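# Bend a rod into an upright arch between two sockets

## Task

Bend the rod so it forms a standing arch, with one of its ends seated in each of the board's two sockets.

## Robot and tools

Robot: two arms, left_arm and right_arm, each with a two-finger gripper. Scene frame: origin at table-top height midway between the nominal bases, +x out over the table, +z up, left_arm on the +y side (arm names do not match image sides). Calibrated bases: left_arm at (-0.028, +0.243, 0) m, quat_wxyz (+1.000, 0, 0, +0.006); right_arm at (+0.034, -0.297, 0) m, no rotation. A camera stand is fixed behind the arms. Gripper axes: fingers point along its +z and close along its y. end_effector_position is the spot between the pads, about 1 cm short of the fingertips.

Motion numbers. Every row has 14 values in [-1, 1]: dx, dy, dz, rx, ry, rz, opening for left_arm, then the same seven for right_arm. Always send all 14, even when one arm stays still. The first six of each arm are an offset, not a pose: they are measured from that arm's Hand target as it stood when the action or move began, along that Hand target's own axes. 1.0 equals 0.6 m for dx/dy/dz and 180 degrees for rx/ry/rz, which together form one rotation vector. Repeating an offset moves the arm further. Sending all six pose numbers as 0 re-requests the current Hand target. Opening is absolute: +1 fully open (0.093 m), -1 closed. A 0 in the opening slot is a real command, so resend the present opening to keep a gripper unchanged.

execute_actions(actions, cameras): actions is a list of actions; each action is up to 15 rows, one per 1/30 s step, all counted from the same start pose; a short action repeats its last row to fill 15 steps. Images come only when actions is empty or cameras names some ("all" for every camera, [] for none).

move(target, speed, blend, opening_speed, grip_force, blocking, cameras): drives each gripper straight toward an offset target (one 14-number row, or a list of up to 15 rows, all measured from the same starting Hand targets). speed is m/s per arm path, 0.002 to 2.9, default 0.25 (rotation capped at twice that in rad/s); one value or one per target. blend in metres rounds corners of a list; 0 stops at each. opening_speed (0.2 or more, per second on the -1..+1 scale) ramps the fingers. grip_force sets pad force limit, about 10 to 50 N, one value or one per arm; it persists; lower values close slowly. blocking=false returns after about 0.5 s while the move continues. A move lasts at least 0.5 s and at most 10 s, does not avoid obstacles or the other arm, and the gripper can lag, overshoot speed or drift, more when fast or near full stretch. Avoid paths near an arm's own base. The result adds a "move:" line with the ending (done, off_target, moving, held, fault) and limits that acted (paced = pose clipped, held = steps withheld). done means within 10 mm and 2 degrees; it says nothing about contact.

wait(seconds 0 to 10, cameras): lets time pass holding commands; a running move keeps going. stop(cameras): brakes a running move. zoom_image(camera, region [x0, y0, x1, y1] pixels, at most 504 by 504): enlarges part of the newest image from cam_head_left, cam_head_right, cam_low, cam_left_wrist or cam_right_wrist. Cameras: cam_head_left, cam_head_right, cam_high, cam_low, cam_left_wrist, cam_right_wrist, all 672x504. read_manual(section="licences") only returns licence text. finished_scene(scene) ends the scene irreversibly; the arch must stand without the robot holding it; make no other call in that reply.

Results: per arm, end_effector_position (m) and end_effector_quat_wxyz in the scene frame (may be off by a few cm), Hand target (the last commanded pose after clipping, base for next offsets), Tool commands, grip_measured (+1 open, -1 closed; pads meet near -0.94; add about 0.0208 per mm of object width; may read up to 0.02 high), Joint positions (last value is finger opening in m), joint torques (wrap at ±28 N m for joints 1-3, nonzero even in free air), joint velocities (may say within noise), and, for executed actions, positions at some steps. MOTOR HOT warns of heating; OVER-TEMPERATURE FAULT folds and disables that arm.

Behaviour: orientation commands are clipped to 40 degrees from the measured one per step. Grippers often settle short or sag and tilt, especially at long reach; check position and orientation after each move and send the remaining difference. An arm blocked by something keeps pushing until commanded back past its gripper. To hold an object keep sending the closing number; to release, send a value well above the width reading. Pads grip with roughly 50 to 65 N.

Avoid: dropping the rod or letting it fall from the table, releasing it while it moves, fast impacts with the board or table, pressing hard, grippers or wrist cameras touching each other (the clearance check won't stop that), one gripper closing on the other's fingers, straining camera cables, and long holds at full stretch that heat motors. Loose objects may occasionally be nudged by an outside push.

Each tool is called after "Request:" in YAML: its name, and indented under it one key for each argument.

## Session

Request:
execute_actions:
  actions: []

Request:
zoom_image:
  camera: "cam_high"
  region: [330, 40, 530, 400]

Scene clock: 0.00 s.
left_arm: end_effector_position=(+0.3666, +0.2841, +0.1017) grip_measured=+1.000 end_effector_quat_wxyz=(+0.577, -0.084, +0.809, +0.077) | right_arm: end_effector_position=(+0.4122, -0.3274, +0.0637) grip_measured=+1.000 end_effector_quat_wxyz=(+0.504, +0.060, +0.855, -0.108)
Joint positions: left_arm=[0.004 1.544 0.406 0.803 -0.206 -0.042 0.093] | right_arm=[0.049 1.553 0.406 0.635 0.289 0.018 0.093]
Joint velocities: within noise
Joint torques (N m): no reading
Heat: left arm: 34 °C; right arm: 33 °C.
Hand target: left_arm +0.3698, +0.2842, +0.1103; +0.588, -0.085, +0.801, +0.076 | right_arm +0.4138, -0.3272, +0.0667; +0.507, +0.060, +0.853, -0.107
Tool commands: left_gripper/opening=+1.0 right_gripper/opening=+1.0

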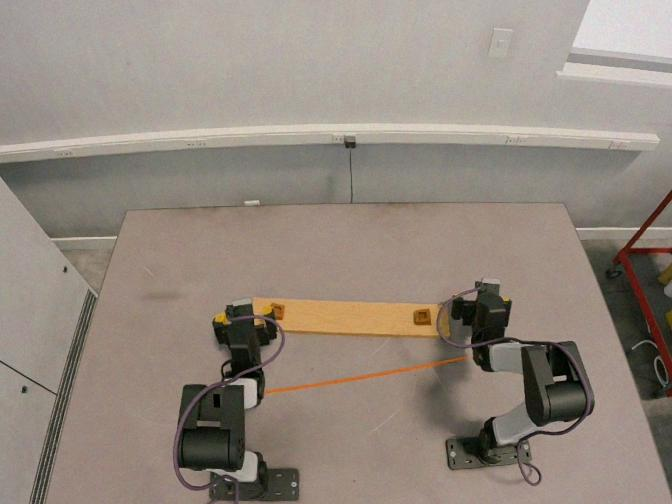

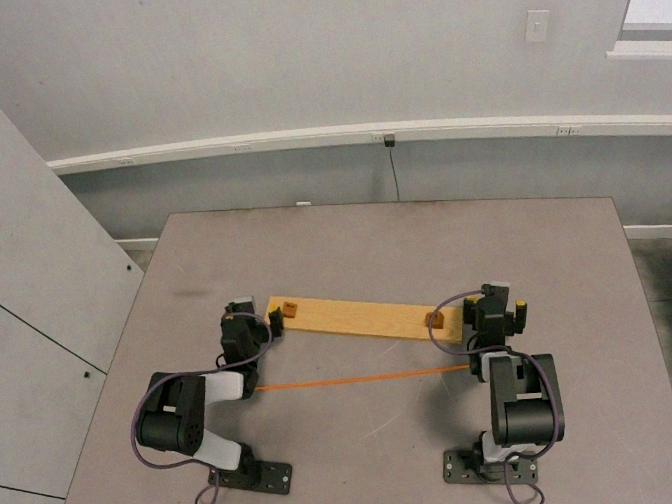

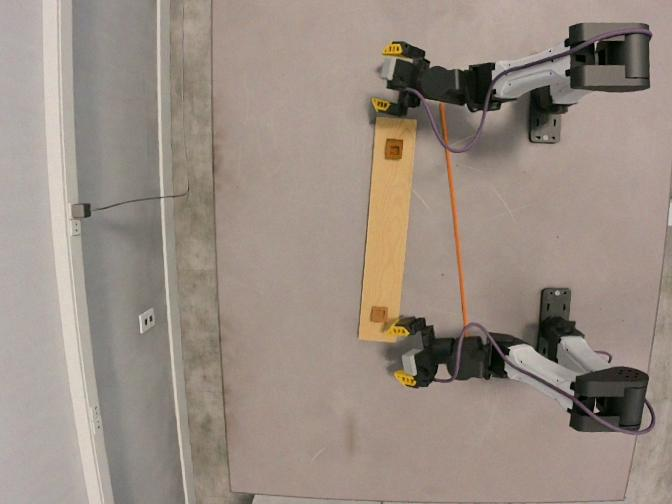

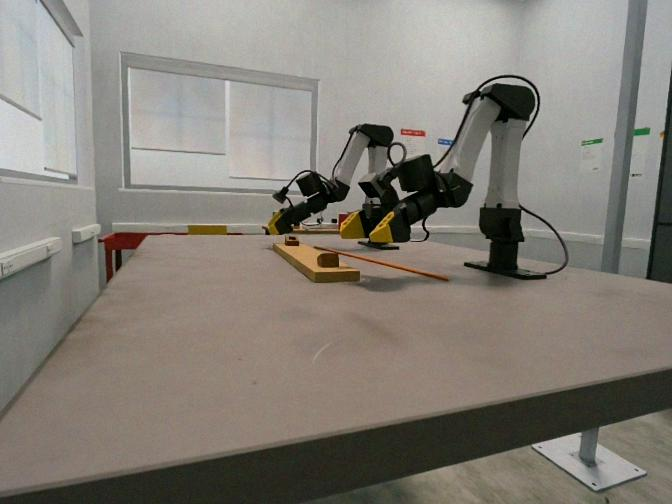

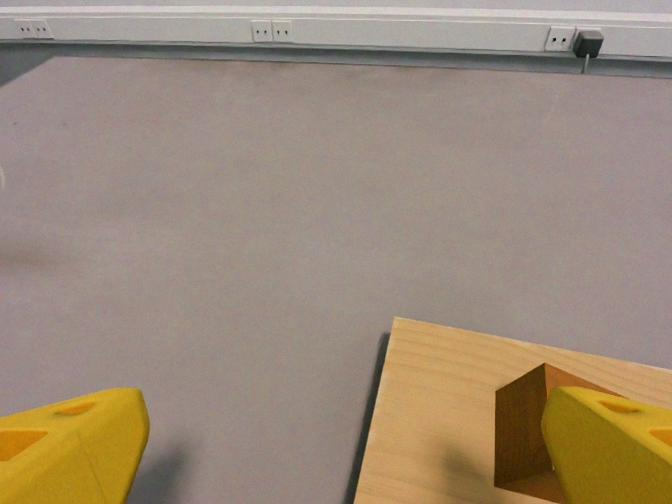

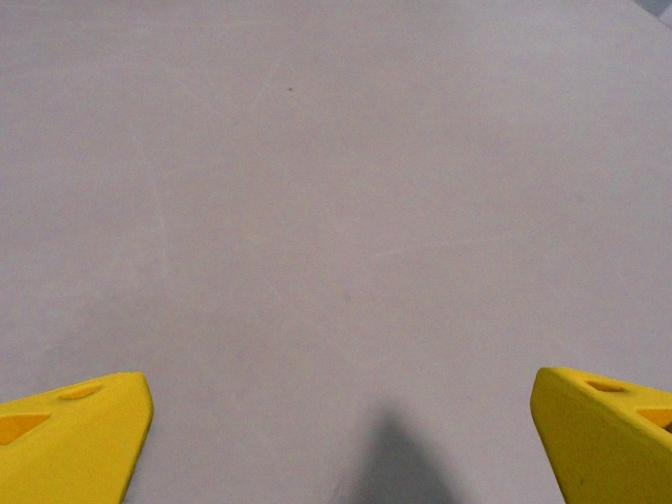

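Scaled by 1.400 from the camera's 672x504 image, which has a finer 960x720 frame.

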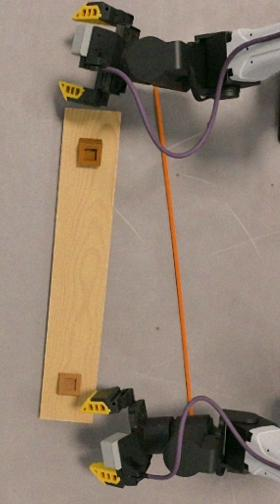

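Request:
move:
  target: [0.0902,-0.0593,-0.2933,0.329,0.3003,0.4376,0.2,0.0477,0.0828,-0.268,-0.3502,0.1888,-0.5298,0.2]
  speed: 0.4
  cameras: ["cam_high","cam_left_wrist","cam_right_wrist"]

Scene clock: 20.17 s.
left_arm: end_effector_position=(+0.1935, +0.2089, +0.1045) grip_measured=+0.202 end_effector_quat_wxyz=(-0.002, +0.640, +0.768, -0.006) | right_arm: end_effector_position=(+0.2716, -0.2393, +0.1070) grip_measured=+0.201 end_effector_quat_wxyz=(-0.008, +0.757, -0.653, -0.003)
Joint positions: left_arm=[-0.158 1.404 1.057 -1.234 0.008 1.244 0.055] | right_arm=[0.231 1.461 1.116 -1.216 -0.015 -1.488 0.055]
Joint torques (N m): left_arm=[-0.53 -4.92 8.94 0.09 0.03 0.01] | right_arm=[0.53 -4.25 9.18 0.14 0.19 -0.21]
Heat: left arm: 40 °C; right arm: 35 °C.
Hand target: left_arm +0.1984, +0.2082, +0.1101; +0.000, +0.646, +0.763, +0.000 | right_arm +0.2737, -0.2398, +0.1101; +0.000, +0.763, -0.646, +0.000
Off the commanded pose: left_arm 0.008 m, 1 deg | right_arm 0.004 m, 1 deg.
move: done
Images, in order (width x height): cam_high 672x504, cam_left_wrist 672x504, cam_right_wrist 672x504.

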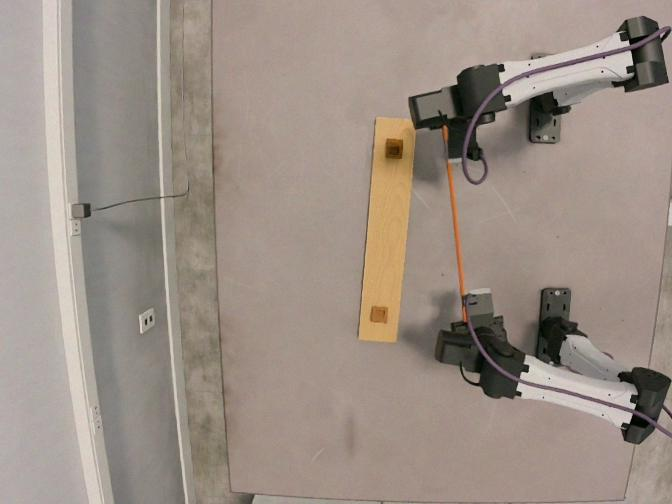

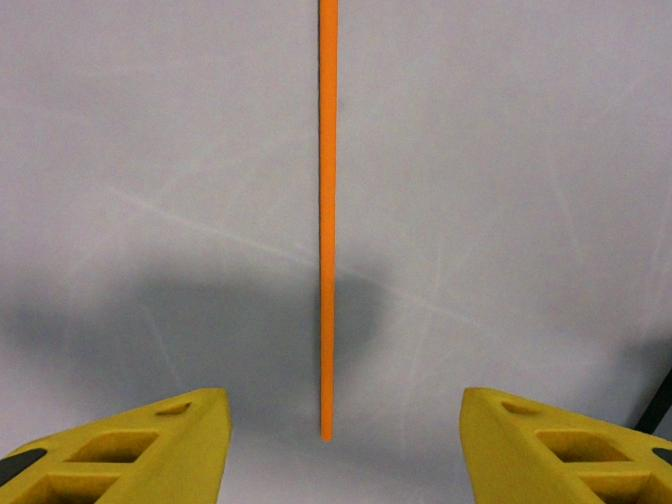

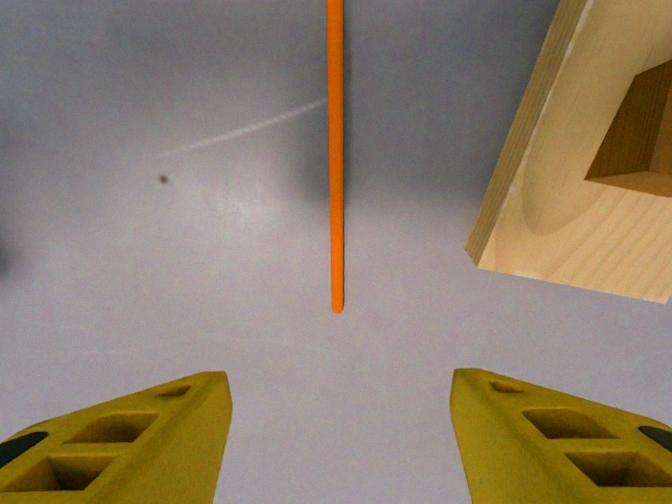

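Request:
move:
  target:
    - [0.0667,0.008,0.125,0,0,0,-0.3,-0.0667,0.0015,0.14,0,0,0,-0.3]
    - [0.0667,0.008,0.1668,0,0,0,-0.3,-0.0667,0.0015,0.1835,0,0,0,-0.3]
    - [0.0667,0.008,0.1668,0,0,0,-1,-0.0667,0.0015,0.1835,0,0,0,-1]
  blend: [0.005,0,0]
  speed: [0.25,0.06,0.06]
  opening_speed: 0.8
  cameras: ["cam_left_wrist","cam_right_wrist"]

Scene clock: 30.67 s.
left_arm: end_effector_position=(+0.1997, +0.2481, +0.0154) grip_measured=-0.962 end_effector_quat_wxyz=(+0.004, +0.646, +0.763, +0.006) | right_arm: end_effector_position=(+0.2674, -0.2003, +0.0063) grip_measured=-0.949 end_effector_quat_wxyz=(-0.006, +0.763, -0.646, -0.001)
Joint positions: left_arm=[0.006 1.504 0.772 -0.825 -0.005 1.423 0] | right_arm=[0.391 1.621 0.846 -0.787 -0.008 -1.347 0]
Joint torques (N m): left_arm=[0.4 -4.83 4.16 0.35 0.16 -0.06] | right_arm=[0.51 -4.97 5.22 0.52 0.11 -0.03]
Heat: left arm: 37 °C; right arm: 34 °C.
Hand target: left_arm +0.1966, +0.2484, +0.0101; +0.000, +0.646, +0.763, +0.000 | right_arm +0.2662, -0.2005, +0.0000; +0.000, +0.763, -0.647, +0.000
Off the commanded pose: left_arm 0.006 m, 1 deg | right_arm 0.006 m, 1 deg.
move: done
Images, in order (width x height): cam_left_wrist 672x504, cam_right_wrist 672x504.

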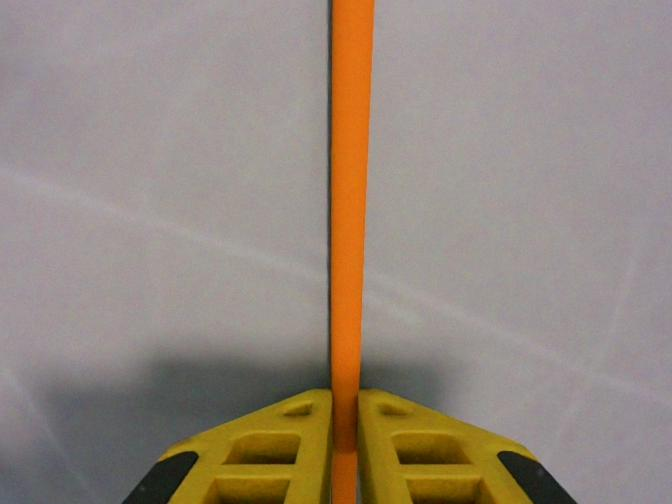

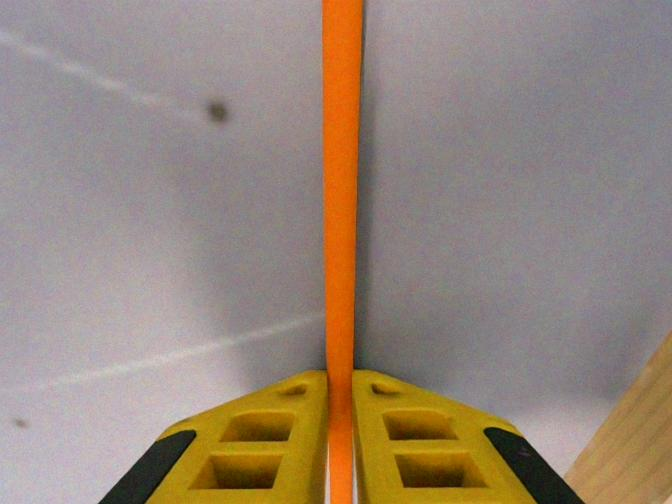

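Request:
move:
  target:
    - [0,0,-0.17,0,0,0,-1,0,0,-0.18,0,0,0,-1]
    - [-0.0678,0.336,-0.3165,-0.4977,-0.0572,0.0572,-1,0.0445,-0.1745,-0.3333,0.4977,0.0572,0.0572,-1]
    - [-0.0833,0.3322,-0.3165,-0.4664,-0.1842,-0.0737,-1,0.0292,-0.1782,-0.3333,0.5042,-0.0749,0.1872,-1]
    - [-0.1303,0.3213,-0.3165,-0.411,-0.3048,-0.2036,-1,-0.018,-0.1892,-0.3333,0.4851,-0.2104,0.315,-1]
    - [-0.1773,0.3105,-0.3165,-0.3632,-0.3768,-0.2846,-1,-0.065,-0.1998,-0.3333,0.4587,-0.2972,0.3935,-1]
  blend: [0.04,0.01,0.01,0.01,0]
  speed: 0.3
  cameras: ["cam_low","cam_high"]

Request:
zoom_image:
  camera: "cam_low"
  region: [260, 130, 410, 290]

Request:
zoom_image:
  camera: "cam_high"
  region: [350, 90, 460, 360]

Scene clock: 80.83 s.
left_arm: end_effector_position=(+0.3976, +0.1827, +0.1935) grip_measured=-0.962 end_effector_quat_wxyz=(+0.692, +0.103, +0.711, +0.073) | right_arm: end_effector_position=(+0.3740, -0.1546, +0.1834) grip_measured=-0.961 end_effector_quat_wxyz=(+0.677, -0.075, +0.720, -0.133)
Joint positions: left_arm=[-0.218 1.527 0.516 0.978 -0.166 0.244 0] | right_arm=[0.743 1.421 0.4 0.948 0.831 -0.244 0]
Joint torques (N m): left_arm=[-1.24 -6.26 6.32 2.23 0.14 -0.68] | right_arm=[1.28 -4.03 9.68 2.27 -0.03 0.47]
Heat: left arm: 35 °C; right arm: 34 °C.
Hand target: left_arm +0.3979, +0.1741, +0.1999; +0.706, +0.090, +0.701, +0.045 | right_arm +0.3781, -0.1424, +0.2000; +0.701, -0.045, +0.706, -0.090
Off the commanded pose: left_arm 0.011 m, 4 deg | right_arm 0.021 m, 7 deg.
move: off_target (left_arm, right_arm)
Images, in order (width x height): cam_high 672x504, cam_low 672x504.

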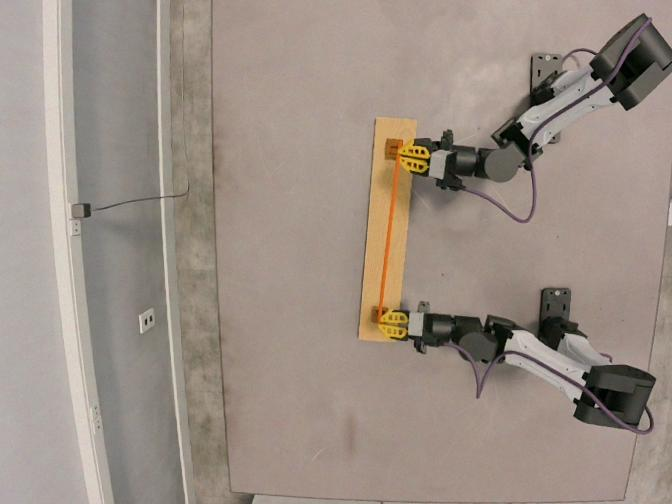

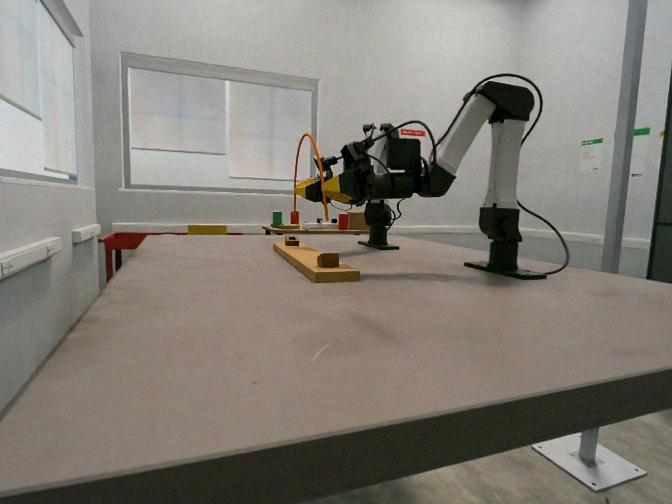

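Scaled by 3.150 from the camera's 672x504 image, which has a finer 960x720 frame.

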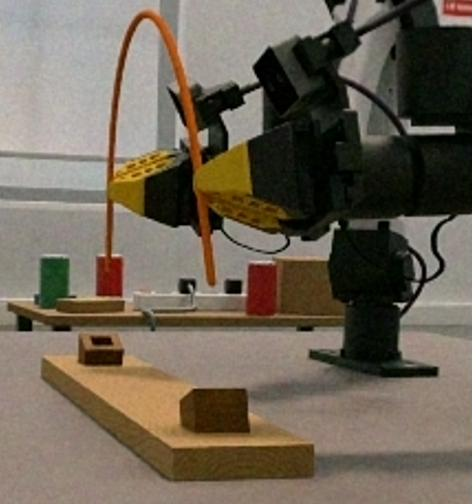

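Scaled by 1.867 from the camera's 672x504 image, which has a finer 960x720 frame.

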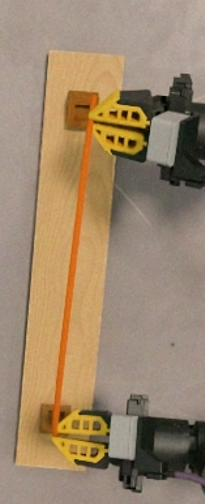

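Request:
move:
  target: [0.1047,-0.0203,0,0,0,0,-1,0.1047,0.0203,0.0083,0,0,0,-1]
  speed: 0.2
  cameras: ["cam_low","cam_high"]

Request:
zoom_image:
  camera: "cam_low"
  region: [265, 190, 365, 290]

Request:
zoom_image:
  camera: "cam_high"
  region: [365, 110, 445, 190]

Request:
zoom_image:
  camera: "cam_high"
  region: [350, 275, 430, 355]

Scene clock: 88.20 s.
left_arm: end_effector_position=(+0.3984, +0.1840, +0.1319) grip_measured=-0.962 end_effector_quat_wxyz=(+0.694, +0.096, +0.709, +0.072) | right_arm: end_effector_position=(+0.3824, -0.1475, +0.1303) grip_measured=-0.961 end_effector_quat_wxyz=(+0.685, -0.060, +0.716, -0.121)
Joint positions: left_arm=[-0.218 1.831 0.437 1.369 -0.175 0.233 0] | right_arm=[0.742 1.774 0.36 1.366 0.832 -0.222 0]
Joint torques (N m): left_arm=[-1.25 -7.19 4.23 2.19 0.22 -0.59] | right_arm=[0.01 -5.57 4.74 2.34 -0.19 0.25]
Heat: left arm: 38 °C; right arm: 35 °C.
Hand target: left_arm +0.3979, +0.1741, +0.1361; +0.706, +0.090, +0.701, +0.045 | right_arm +0.3831, -0.1428, +0.1361; +0.701, -0.045, +0.706, -0.090
Off the commanded pose: left_arm 0.011 m, 4 deg | right_arm 0.007 m, 4 deg.
move: off_target (left_arm, right_arm)
Images, in order (width x height): cam_high 672x504, cam_low 672x504.

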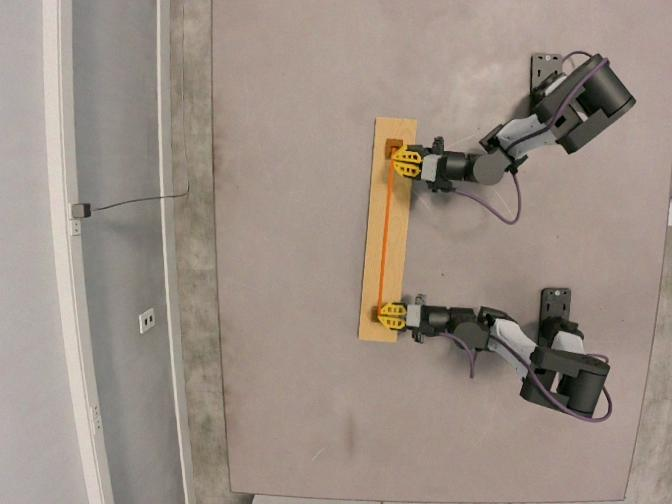

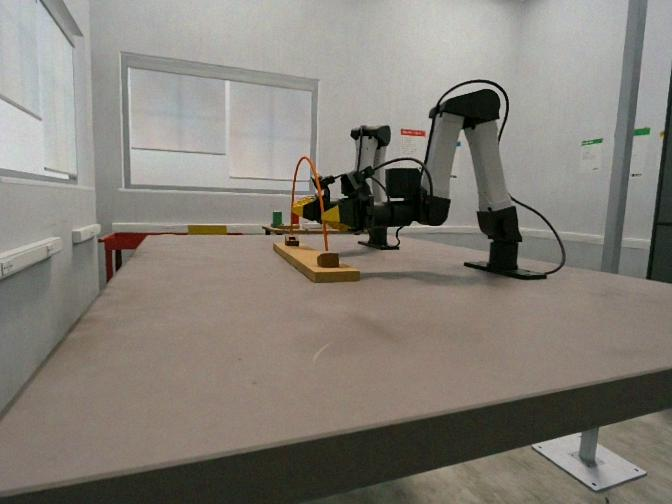

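Scaled by 5.040 from the camera's 672x504 image, which has a finer 960x720 frame.

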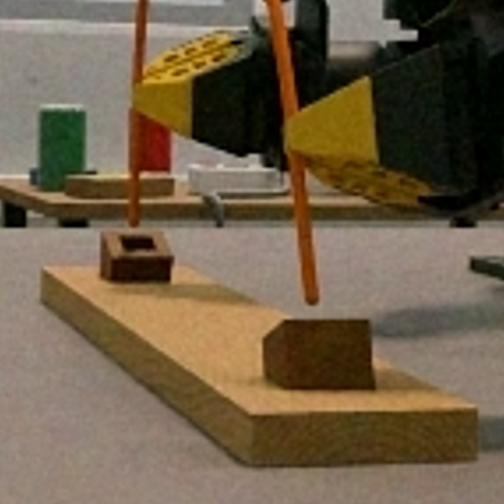

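Scaled by 6.300 from the camera's 672x504 image, which has a finer 960x720 frame.

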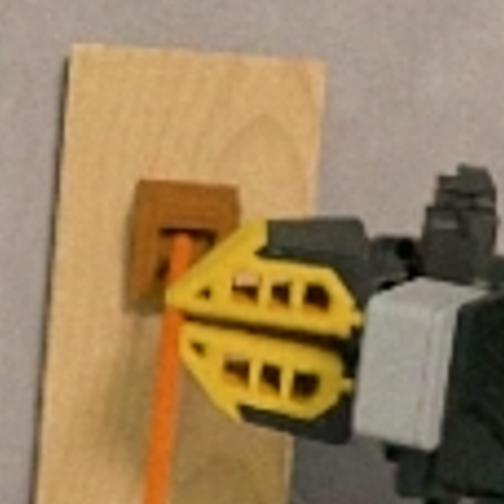

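Scaled by 6.300 from the camera's 672x504 image, which has a finer 960x720 frame.

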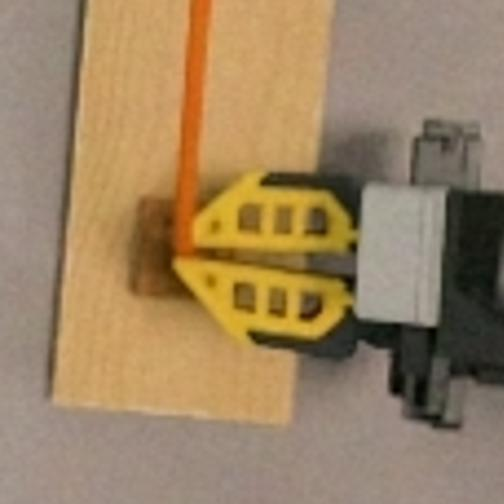

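Request:
move:
  target:
    - [-0.001,-0.0052,-0.0047,0,0,0,-1,0,0,0,0,0,0,-1]
    - [0.0302,-0.0112,-0.0047,0,0,0,-1,0.0311,0.006,0,0,0,0,-1]
  speed: 0.08
  cameras: ["cam_low","cam_high"]

Request:
zoom_image:
  camera: "cam_low"
  region: [260, 150, 390, 290]

Request:
zoom_image:
  camera: "cam_high"
  region: [365, 110, 445, 190]

Request:
zoom_image:
  camera: "cam_high"
  region: [350, 275, 430, 355]

Scene clock: 97.67 s.
left_arm: end_effector_position=(+0.3969, +0.1808, +0.1090) grip_measured=-0.962 end_effector_quat_wxyz=(+0.684, +0.099, +0.719, +0.074) | right_arm: end_effector_position=(+0.3827, -0.1473, +0.1112) grip_measured=-0.961 end_effector_quat_wxyz=(+0.681, -0.063, +0.719, -0.124)
Joint positions: left_arm=[-0.232 1.919 0.429 1.436 -0.19 0.233 0] | right_arm=[0.742 1.882 0.354 1.468 0.831 -0.222 0]
Joint torques (N m): left_arm=[-1.21 -6.35 2.91 2.64 0.23 -0.59] | right_arm=[0.05 -5.01 3.97 2.53 -0.18 0.28]
Heat: left arm: 40 °C; right arm: 38 °C.
Hand target: left_arm +0.3948, +0.1712, +0.1169; +0.706, +0.090, +0.701, +0.045 | right_arm +0.3830, -0.1428, +0.1169; +0.701, -0.045, +0.706, -0.090
Off the commanded pose: left_arm 0.013 m, 5 deg | right_arm 0.007 m, 5 deg.
move: off_target (left_arm, right_arm)
Images, in order (width x height): cam_high 672x504, cam_low 672x504.

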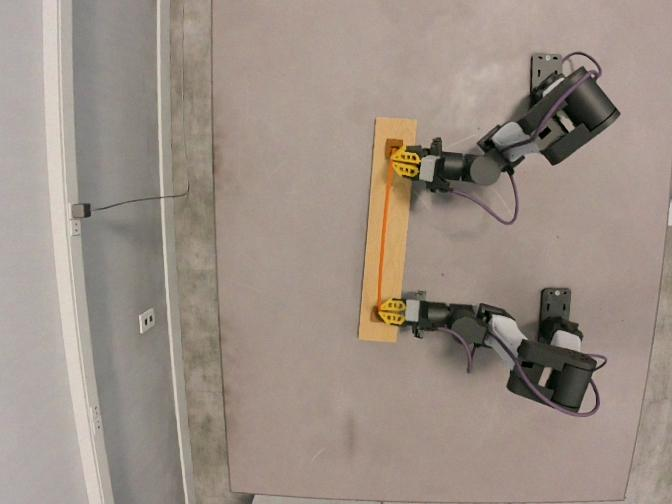

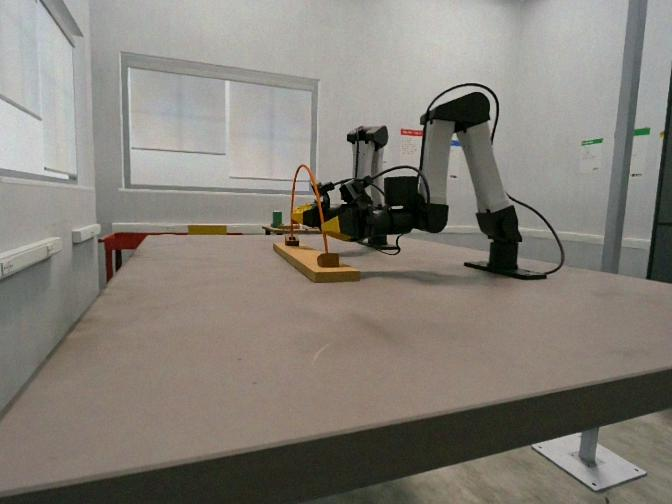

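Scaled by 3.600 from the camera's 672x504 image, which has a finer 960x720 frame.

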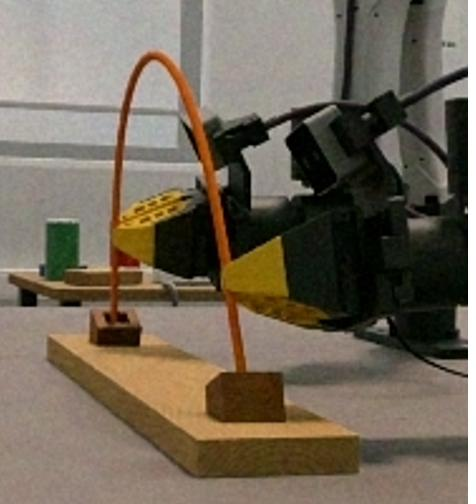

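Scaled by 6.300 from the camera's 672x504 image, which has a finer 960x720 frame.

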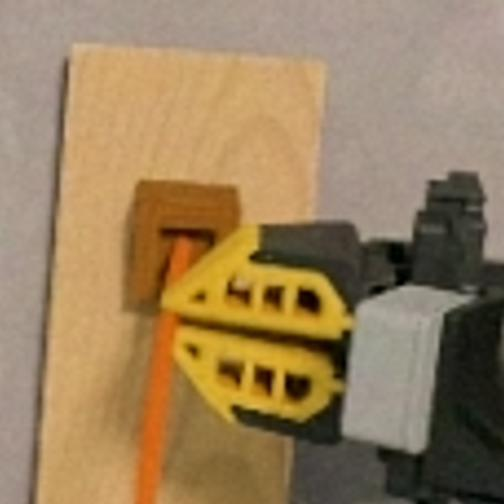

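Scaled by 6.300 from the camera's 672x504 image, which has a finer 960x720 frame.

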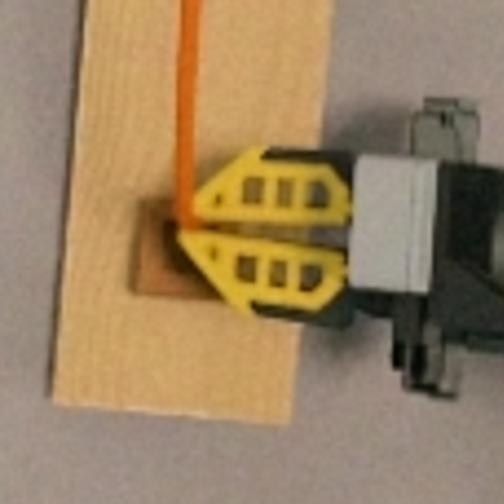

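Request:
move:
  target: [-0.0063,0.0113,-0.0007,0,0,0.0333,-1,-0.0075,-0.0048,0,0,0,-0.0333,-1]
  speed: 0.06
  cameras: ["cam_low","cam_high"]

Request:
zoom_image:
  camera: "cam_low"
  region: [260, 150, 390, 290]

Request:
zoom_image:
  camera: "cam_high"
  region: [350, 100, 450, 360]

Scene clock: 107.67 s.
left_arm: end_effector_position=(+0.3971, +0.1807, +0.1089) grip_measured=-0.962 end_effector_quat_wxyz=(+0.681, +0.127, +0.715, +0.096) | right_arm: end_effector_position=(+0.3829, -0.1479, +0.1112) grip_measured=-0.961 end_effector_quat_wxyz=(+0.676, -0.092, +0.715, -0.152)
Joint positions: left_arm=[-0.227 1.919 0.429 1.435 -0.179 0.305 0] | right_arm=[0.74 1.882 0.354 1.468 0.831 -0.305 0]
Joint torques (N m): left_arm=[0.13 -8.85 2.51 2.48 0.29 -0.19] | right_arm=[-0.32 -7.68 3.55 2.39 -0.25 0.01]
Heat: left arm: 43 °C; right arm: 39 °C.
Hand target: left_arm +0.3948, +0.1772, +0.1218; +0.702, +0.127, +0.696, +0.082 | right_arm +0.3829, -0.1447, +0.1219; +0.696, -0.082, +0.702, -0.127
Off the commanded pose: left_arm 0.014 m, 4 deg | right_arm 0.011 m, 4 deg.
move: off_target (left_arm, right_arm)
Images, in order (width x height): cam_high 672x504, cam_low 672x504.

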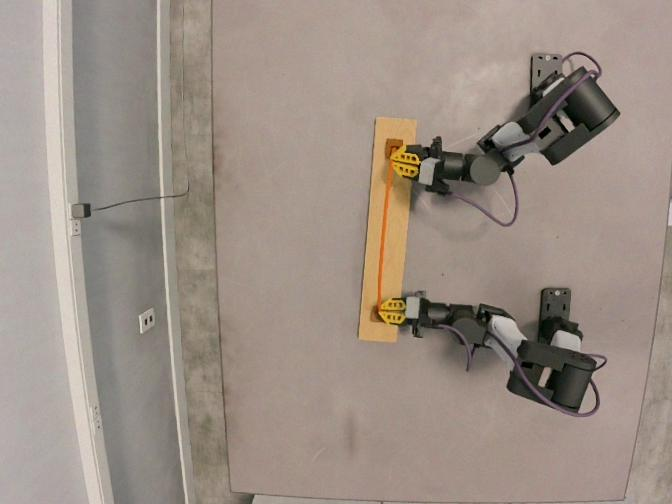

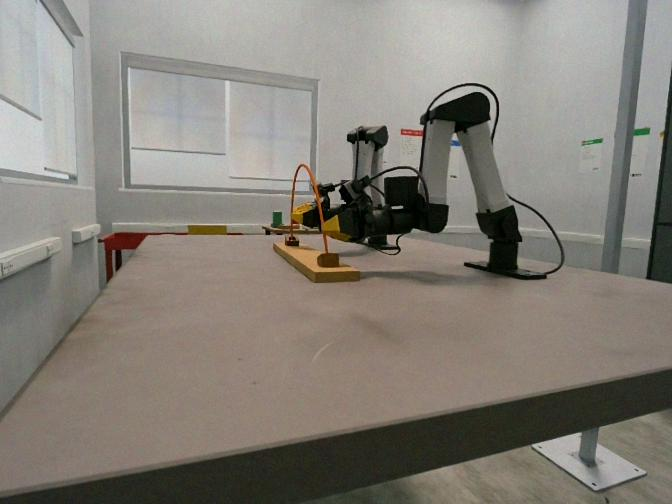

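Scaled by 3.600 from the camera's 672x504 image, which has a finer 960x720 frame.

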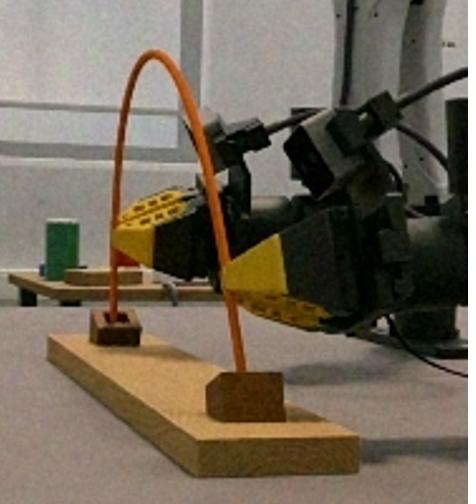

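Scaled by 1.938 from the camera's 672x504 image, which has a finer 960x720 frame.

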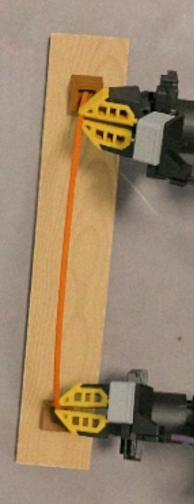

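Request:
move:
  target: [0,0,0,0,0,0,-0.6,0,0,0,0,0,0,-0.6]
  opening_speed: 0.2
  cameras: ["cam_low"]

Request:
zoom_image:
  camera: "cam_low"
  region: [260, 150, 390, 290]

Scene clock: 112.97 s.
left_arm: end_effector_position=(+0.3971, +0.1805, +0.1088) grip_measured=-0.601 end_effector_quat_wxyz=(+0.681, +0.127, +0.715, +0.095) | right_arm: end_effector_position=(+0.3834, -0.1479, +0.1113) grip_measured=-0.602 end_effector_quat_wxyz=(+0.676, -0.093, +0.715, -0.151)
Joint positions: left_arm=[-0.227 1.919 0.429 1.435 -0.178 0.305 0.016] | right_arm=[0.738 1.882 0.354 1.469 0.826 -0.305 0.016]
Joint torques (N m): left_arm=[0.14 -8.85 2.52 2.48 0.31 -0.24] | right_arm=[-0.14 -7.66 3.54 2.38 -0.18 0.02]
Heat: left arm: 44 °C; right arm: 40 °C.
Hand target: left_arm +0.3948, +0.1771, +0.1218; +0.702, +0.127, +0.696, +0.082 | right_arm +0.3829, -0.1448, +0.1219; +0.696, -0.082, +0.702, -0.127
Off the commanded pose: left_arm 0.014 m, 4 deg | right_arm 0.011 m, 4 deg.
move: off_target (left_arm, right_arm)
Images, in order (width x height): cam_low 672x504.

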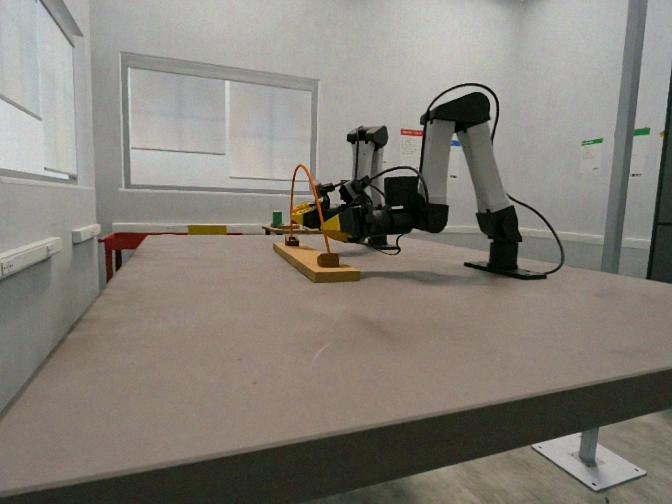

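Scaled by 3.600 from the camera's 672x504 image, which has a finer 960x720 frame.

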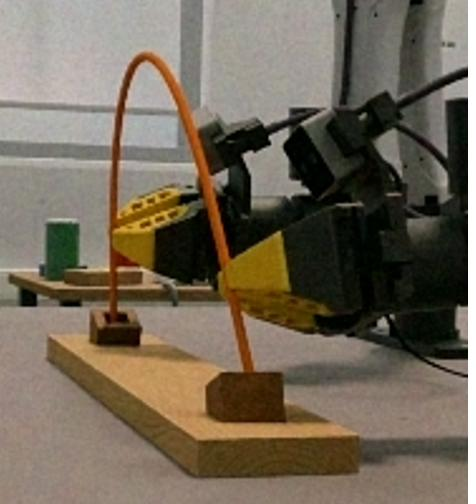

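Request:
move:
  target:
    - [0,0,0,0,0,0,-0.1,0,0,0,0,0,0,-0.1]
    - [0,0,-0.14,0,0,0,-0.1,0,0,-0.14,0,0,0,-0.1]
  speed: 0.12
  opening_speed: 0.4
  cameras: ["cam_low"]

Request:
zoom_image:
  camera: "cam_low"
  region: [260, 150, 390, 290]

Scene clock: 118.90 s.
left_arm: end_effector_position=(+0.3092, +0.1825, +0.0857) grip_measured=-0.102 end_effector_quat_wxyz=(+0.638, +0.151, +0.750, +0.082) | right_arm: end_effector_position=(+0.3006, -0.1390, +0.0987) grip_measured=-0.102 end_effector_quat_wxyz=(+0.661, -0.130, +0.721, -0.162)
Joint positions: left_arm=[-0.288 1.708 0.096 1.435 -0.201 0.291 0.04] | right_arm=[1.043 1.791 0.159 1.471 1.099 -0.274 0.04]
Joint torques (N m): left_arm=[-0.53 -7.64 2.19 3.11 -0.1 -0.2] | right_arm=[0.51 -7.84 2.77 2.76 0.38 -0.04]
Heat: left arm: 46 °C; right arm: 40 °C.
Hand target: left_arm +0.3110, +0.1824, +0.1218; +0.702, +0.127, +0.696, +0.082 | right_arm +0.2991, -0.1394, +0.1219; +0.696, -0.082, +0.702, -0.127
Off the commanded pose: left_arm 0.036 m, 10 deg | right_arm 0.023 m, 8 deg.
joint sent to its limit (left arm) — joint 4 (wrist pitch), upper limit. The joint targets still meet the commanded pose.
joint sent to its limit (right arm) — joint 4 (wrist pitch), upper limit. The joint targets still meet the commanded pose.
move: off_target (left_arm, right_arm)
Images, in order (width x height): cam_low 672x504.

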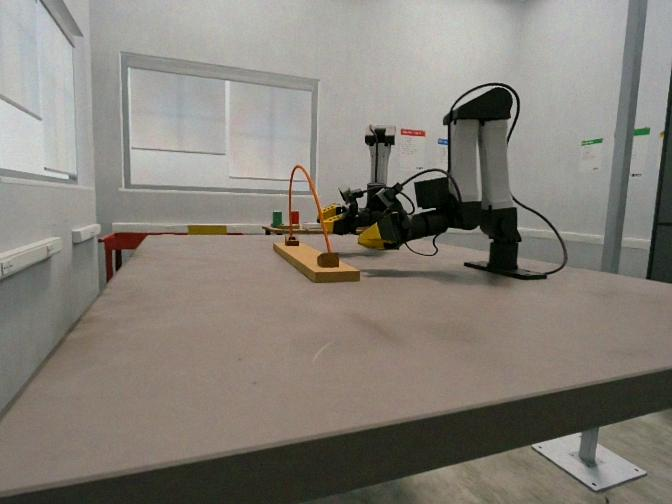

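Scaled by 3.600 from the camera's 672x504 image, which has a finer 960x720 frame.

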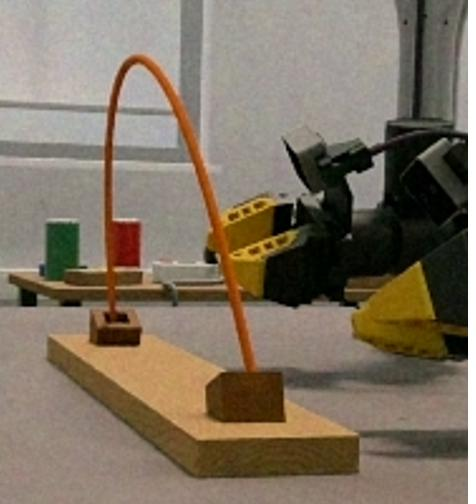

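Request:
wait:
  seconds: 0.2
  cameras: ["cam_low"]

Request:
zoom_image:
  camera: "cam_low"
  region: [260, 150, 390, 290]

Scene clock: 122.40 s.
left_arm: end_effector_position=(+0.3092, +0.1826, +0.0857) grip_measured=-0.102 end_effector_quat_wxyz=(+0.638, +0.151, +0.751, +0.082) | right_arm: end_effector_position=(+0.3006, -0.1391, +0.0987) grip_measured=-0.102 end_effector_quat_wxyz=(+0.661, -0.130, +0.721, -0.162)
Joint positions: left_arm=[-0.288 1.708 0.096 1.435 -0.201 0.291 0.04] | right_arm=[1.043 1.791 0.159 1.471 1.099 -0.274 0.04]
Joint torques (N m): left_arm=[-0.53 -7.65 2.21 3.11 -0.11 -0.2] | right_arm=[0.5 -7.84 2.78 2.76 0.36 -0.03]
Heat: left arm: 47 °C; right arm: 42 °C.
Hand target: left_arm +0.3110, +0.1825, +0.1218; +0.702, +0.127, +0.696, +0.082 | right_arm +0.2991, -0.1394, +0.1219; +0.696, -0.082, +0.702, -0.127
Tool commands: left_gripper/opening=-0.1 right_gripper/opening=-0.1
Off the commanded pose: left_arm 0.036 m, 10 deg | right_arm 0.023 m, 8 deg.
wait: 0.20 s; at rest from the start
Images, in order (width x height): cam_low 672x504.

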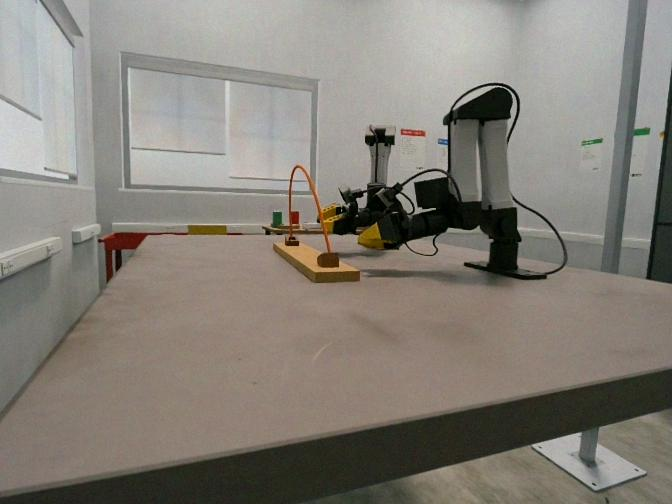

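Scaled by 3.600 from the camera's 672x504 image, which has a finer 960x720 frame.

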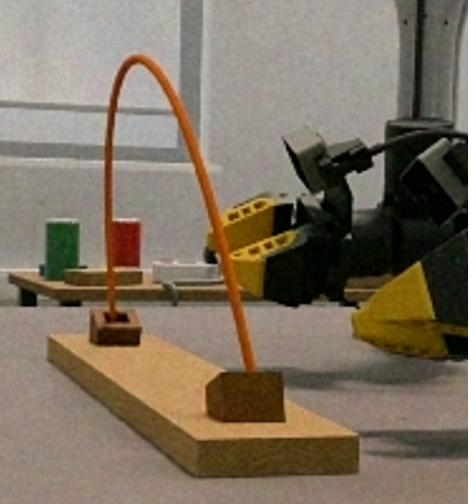

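Stable (no change). Finish.

Request:
finished_scene:
  scene: 3

The scene is finished: the task was done.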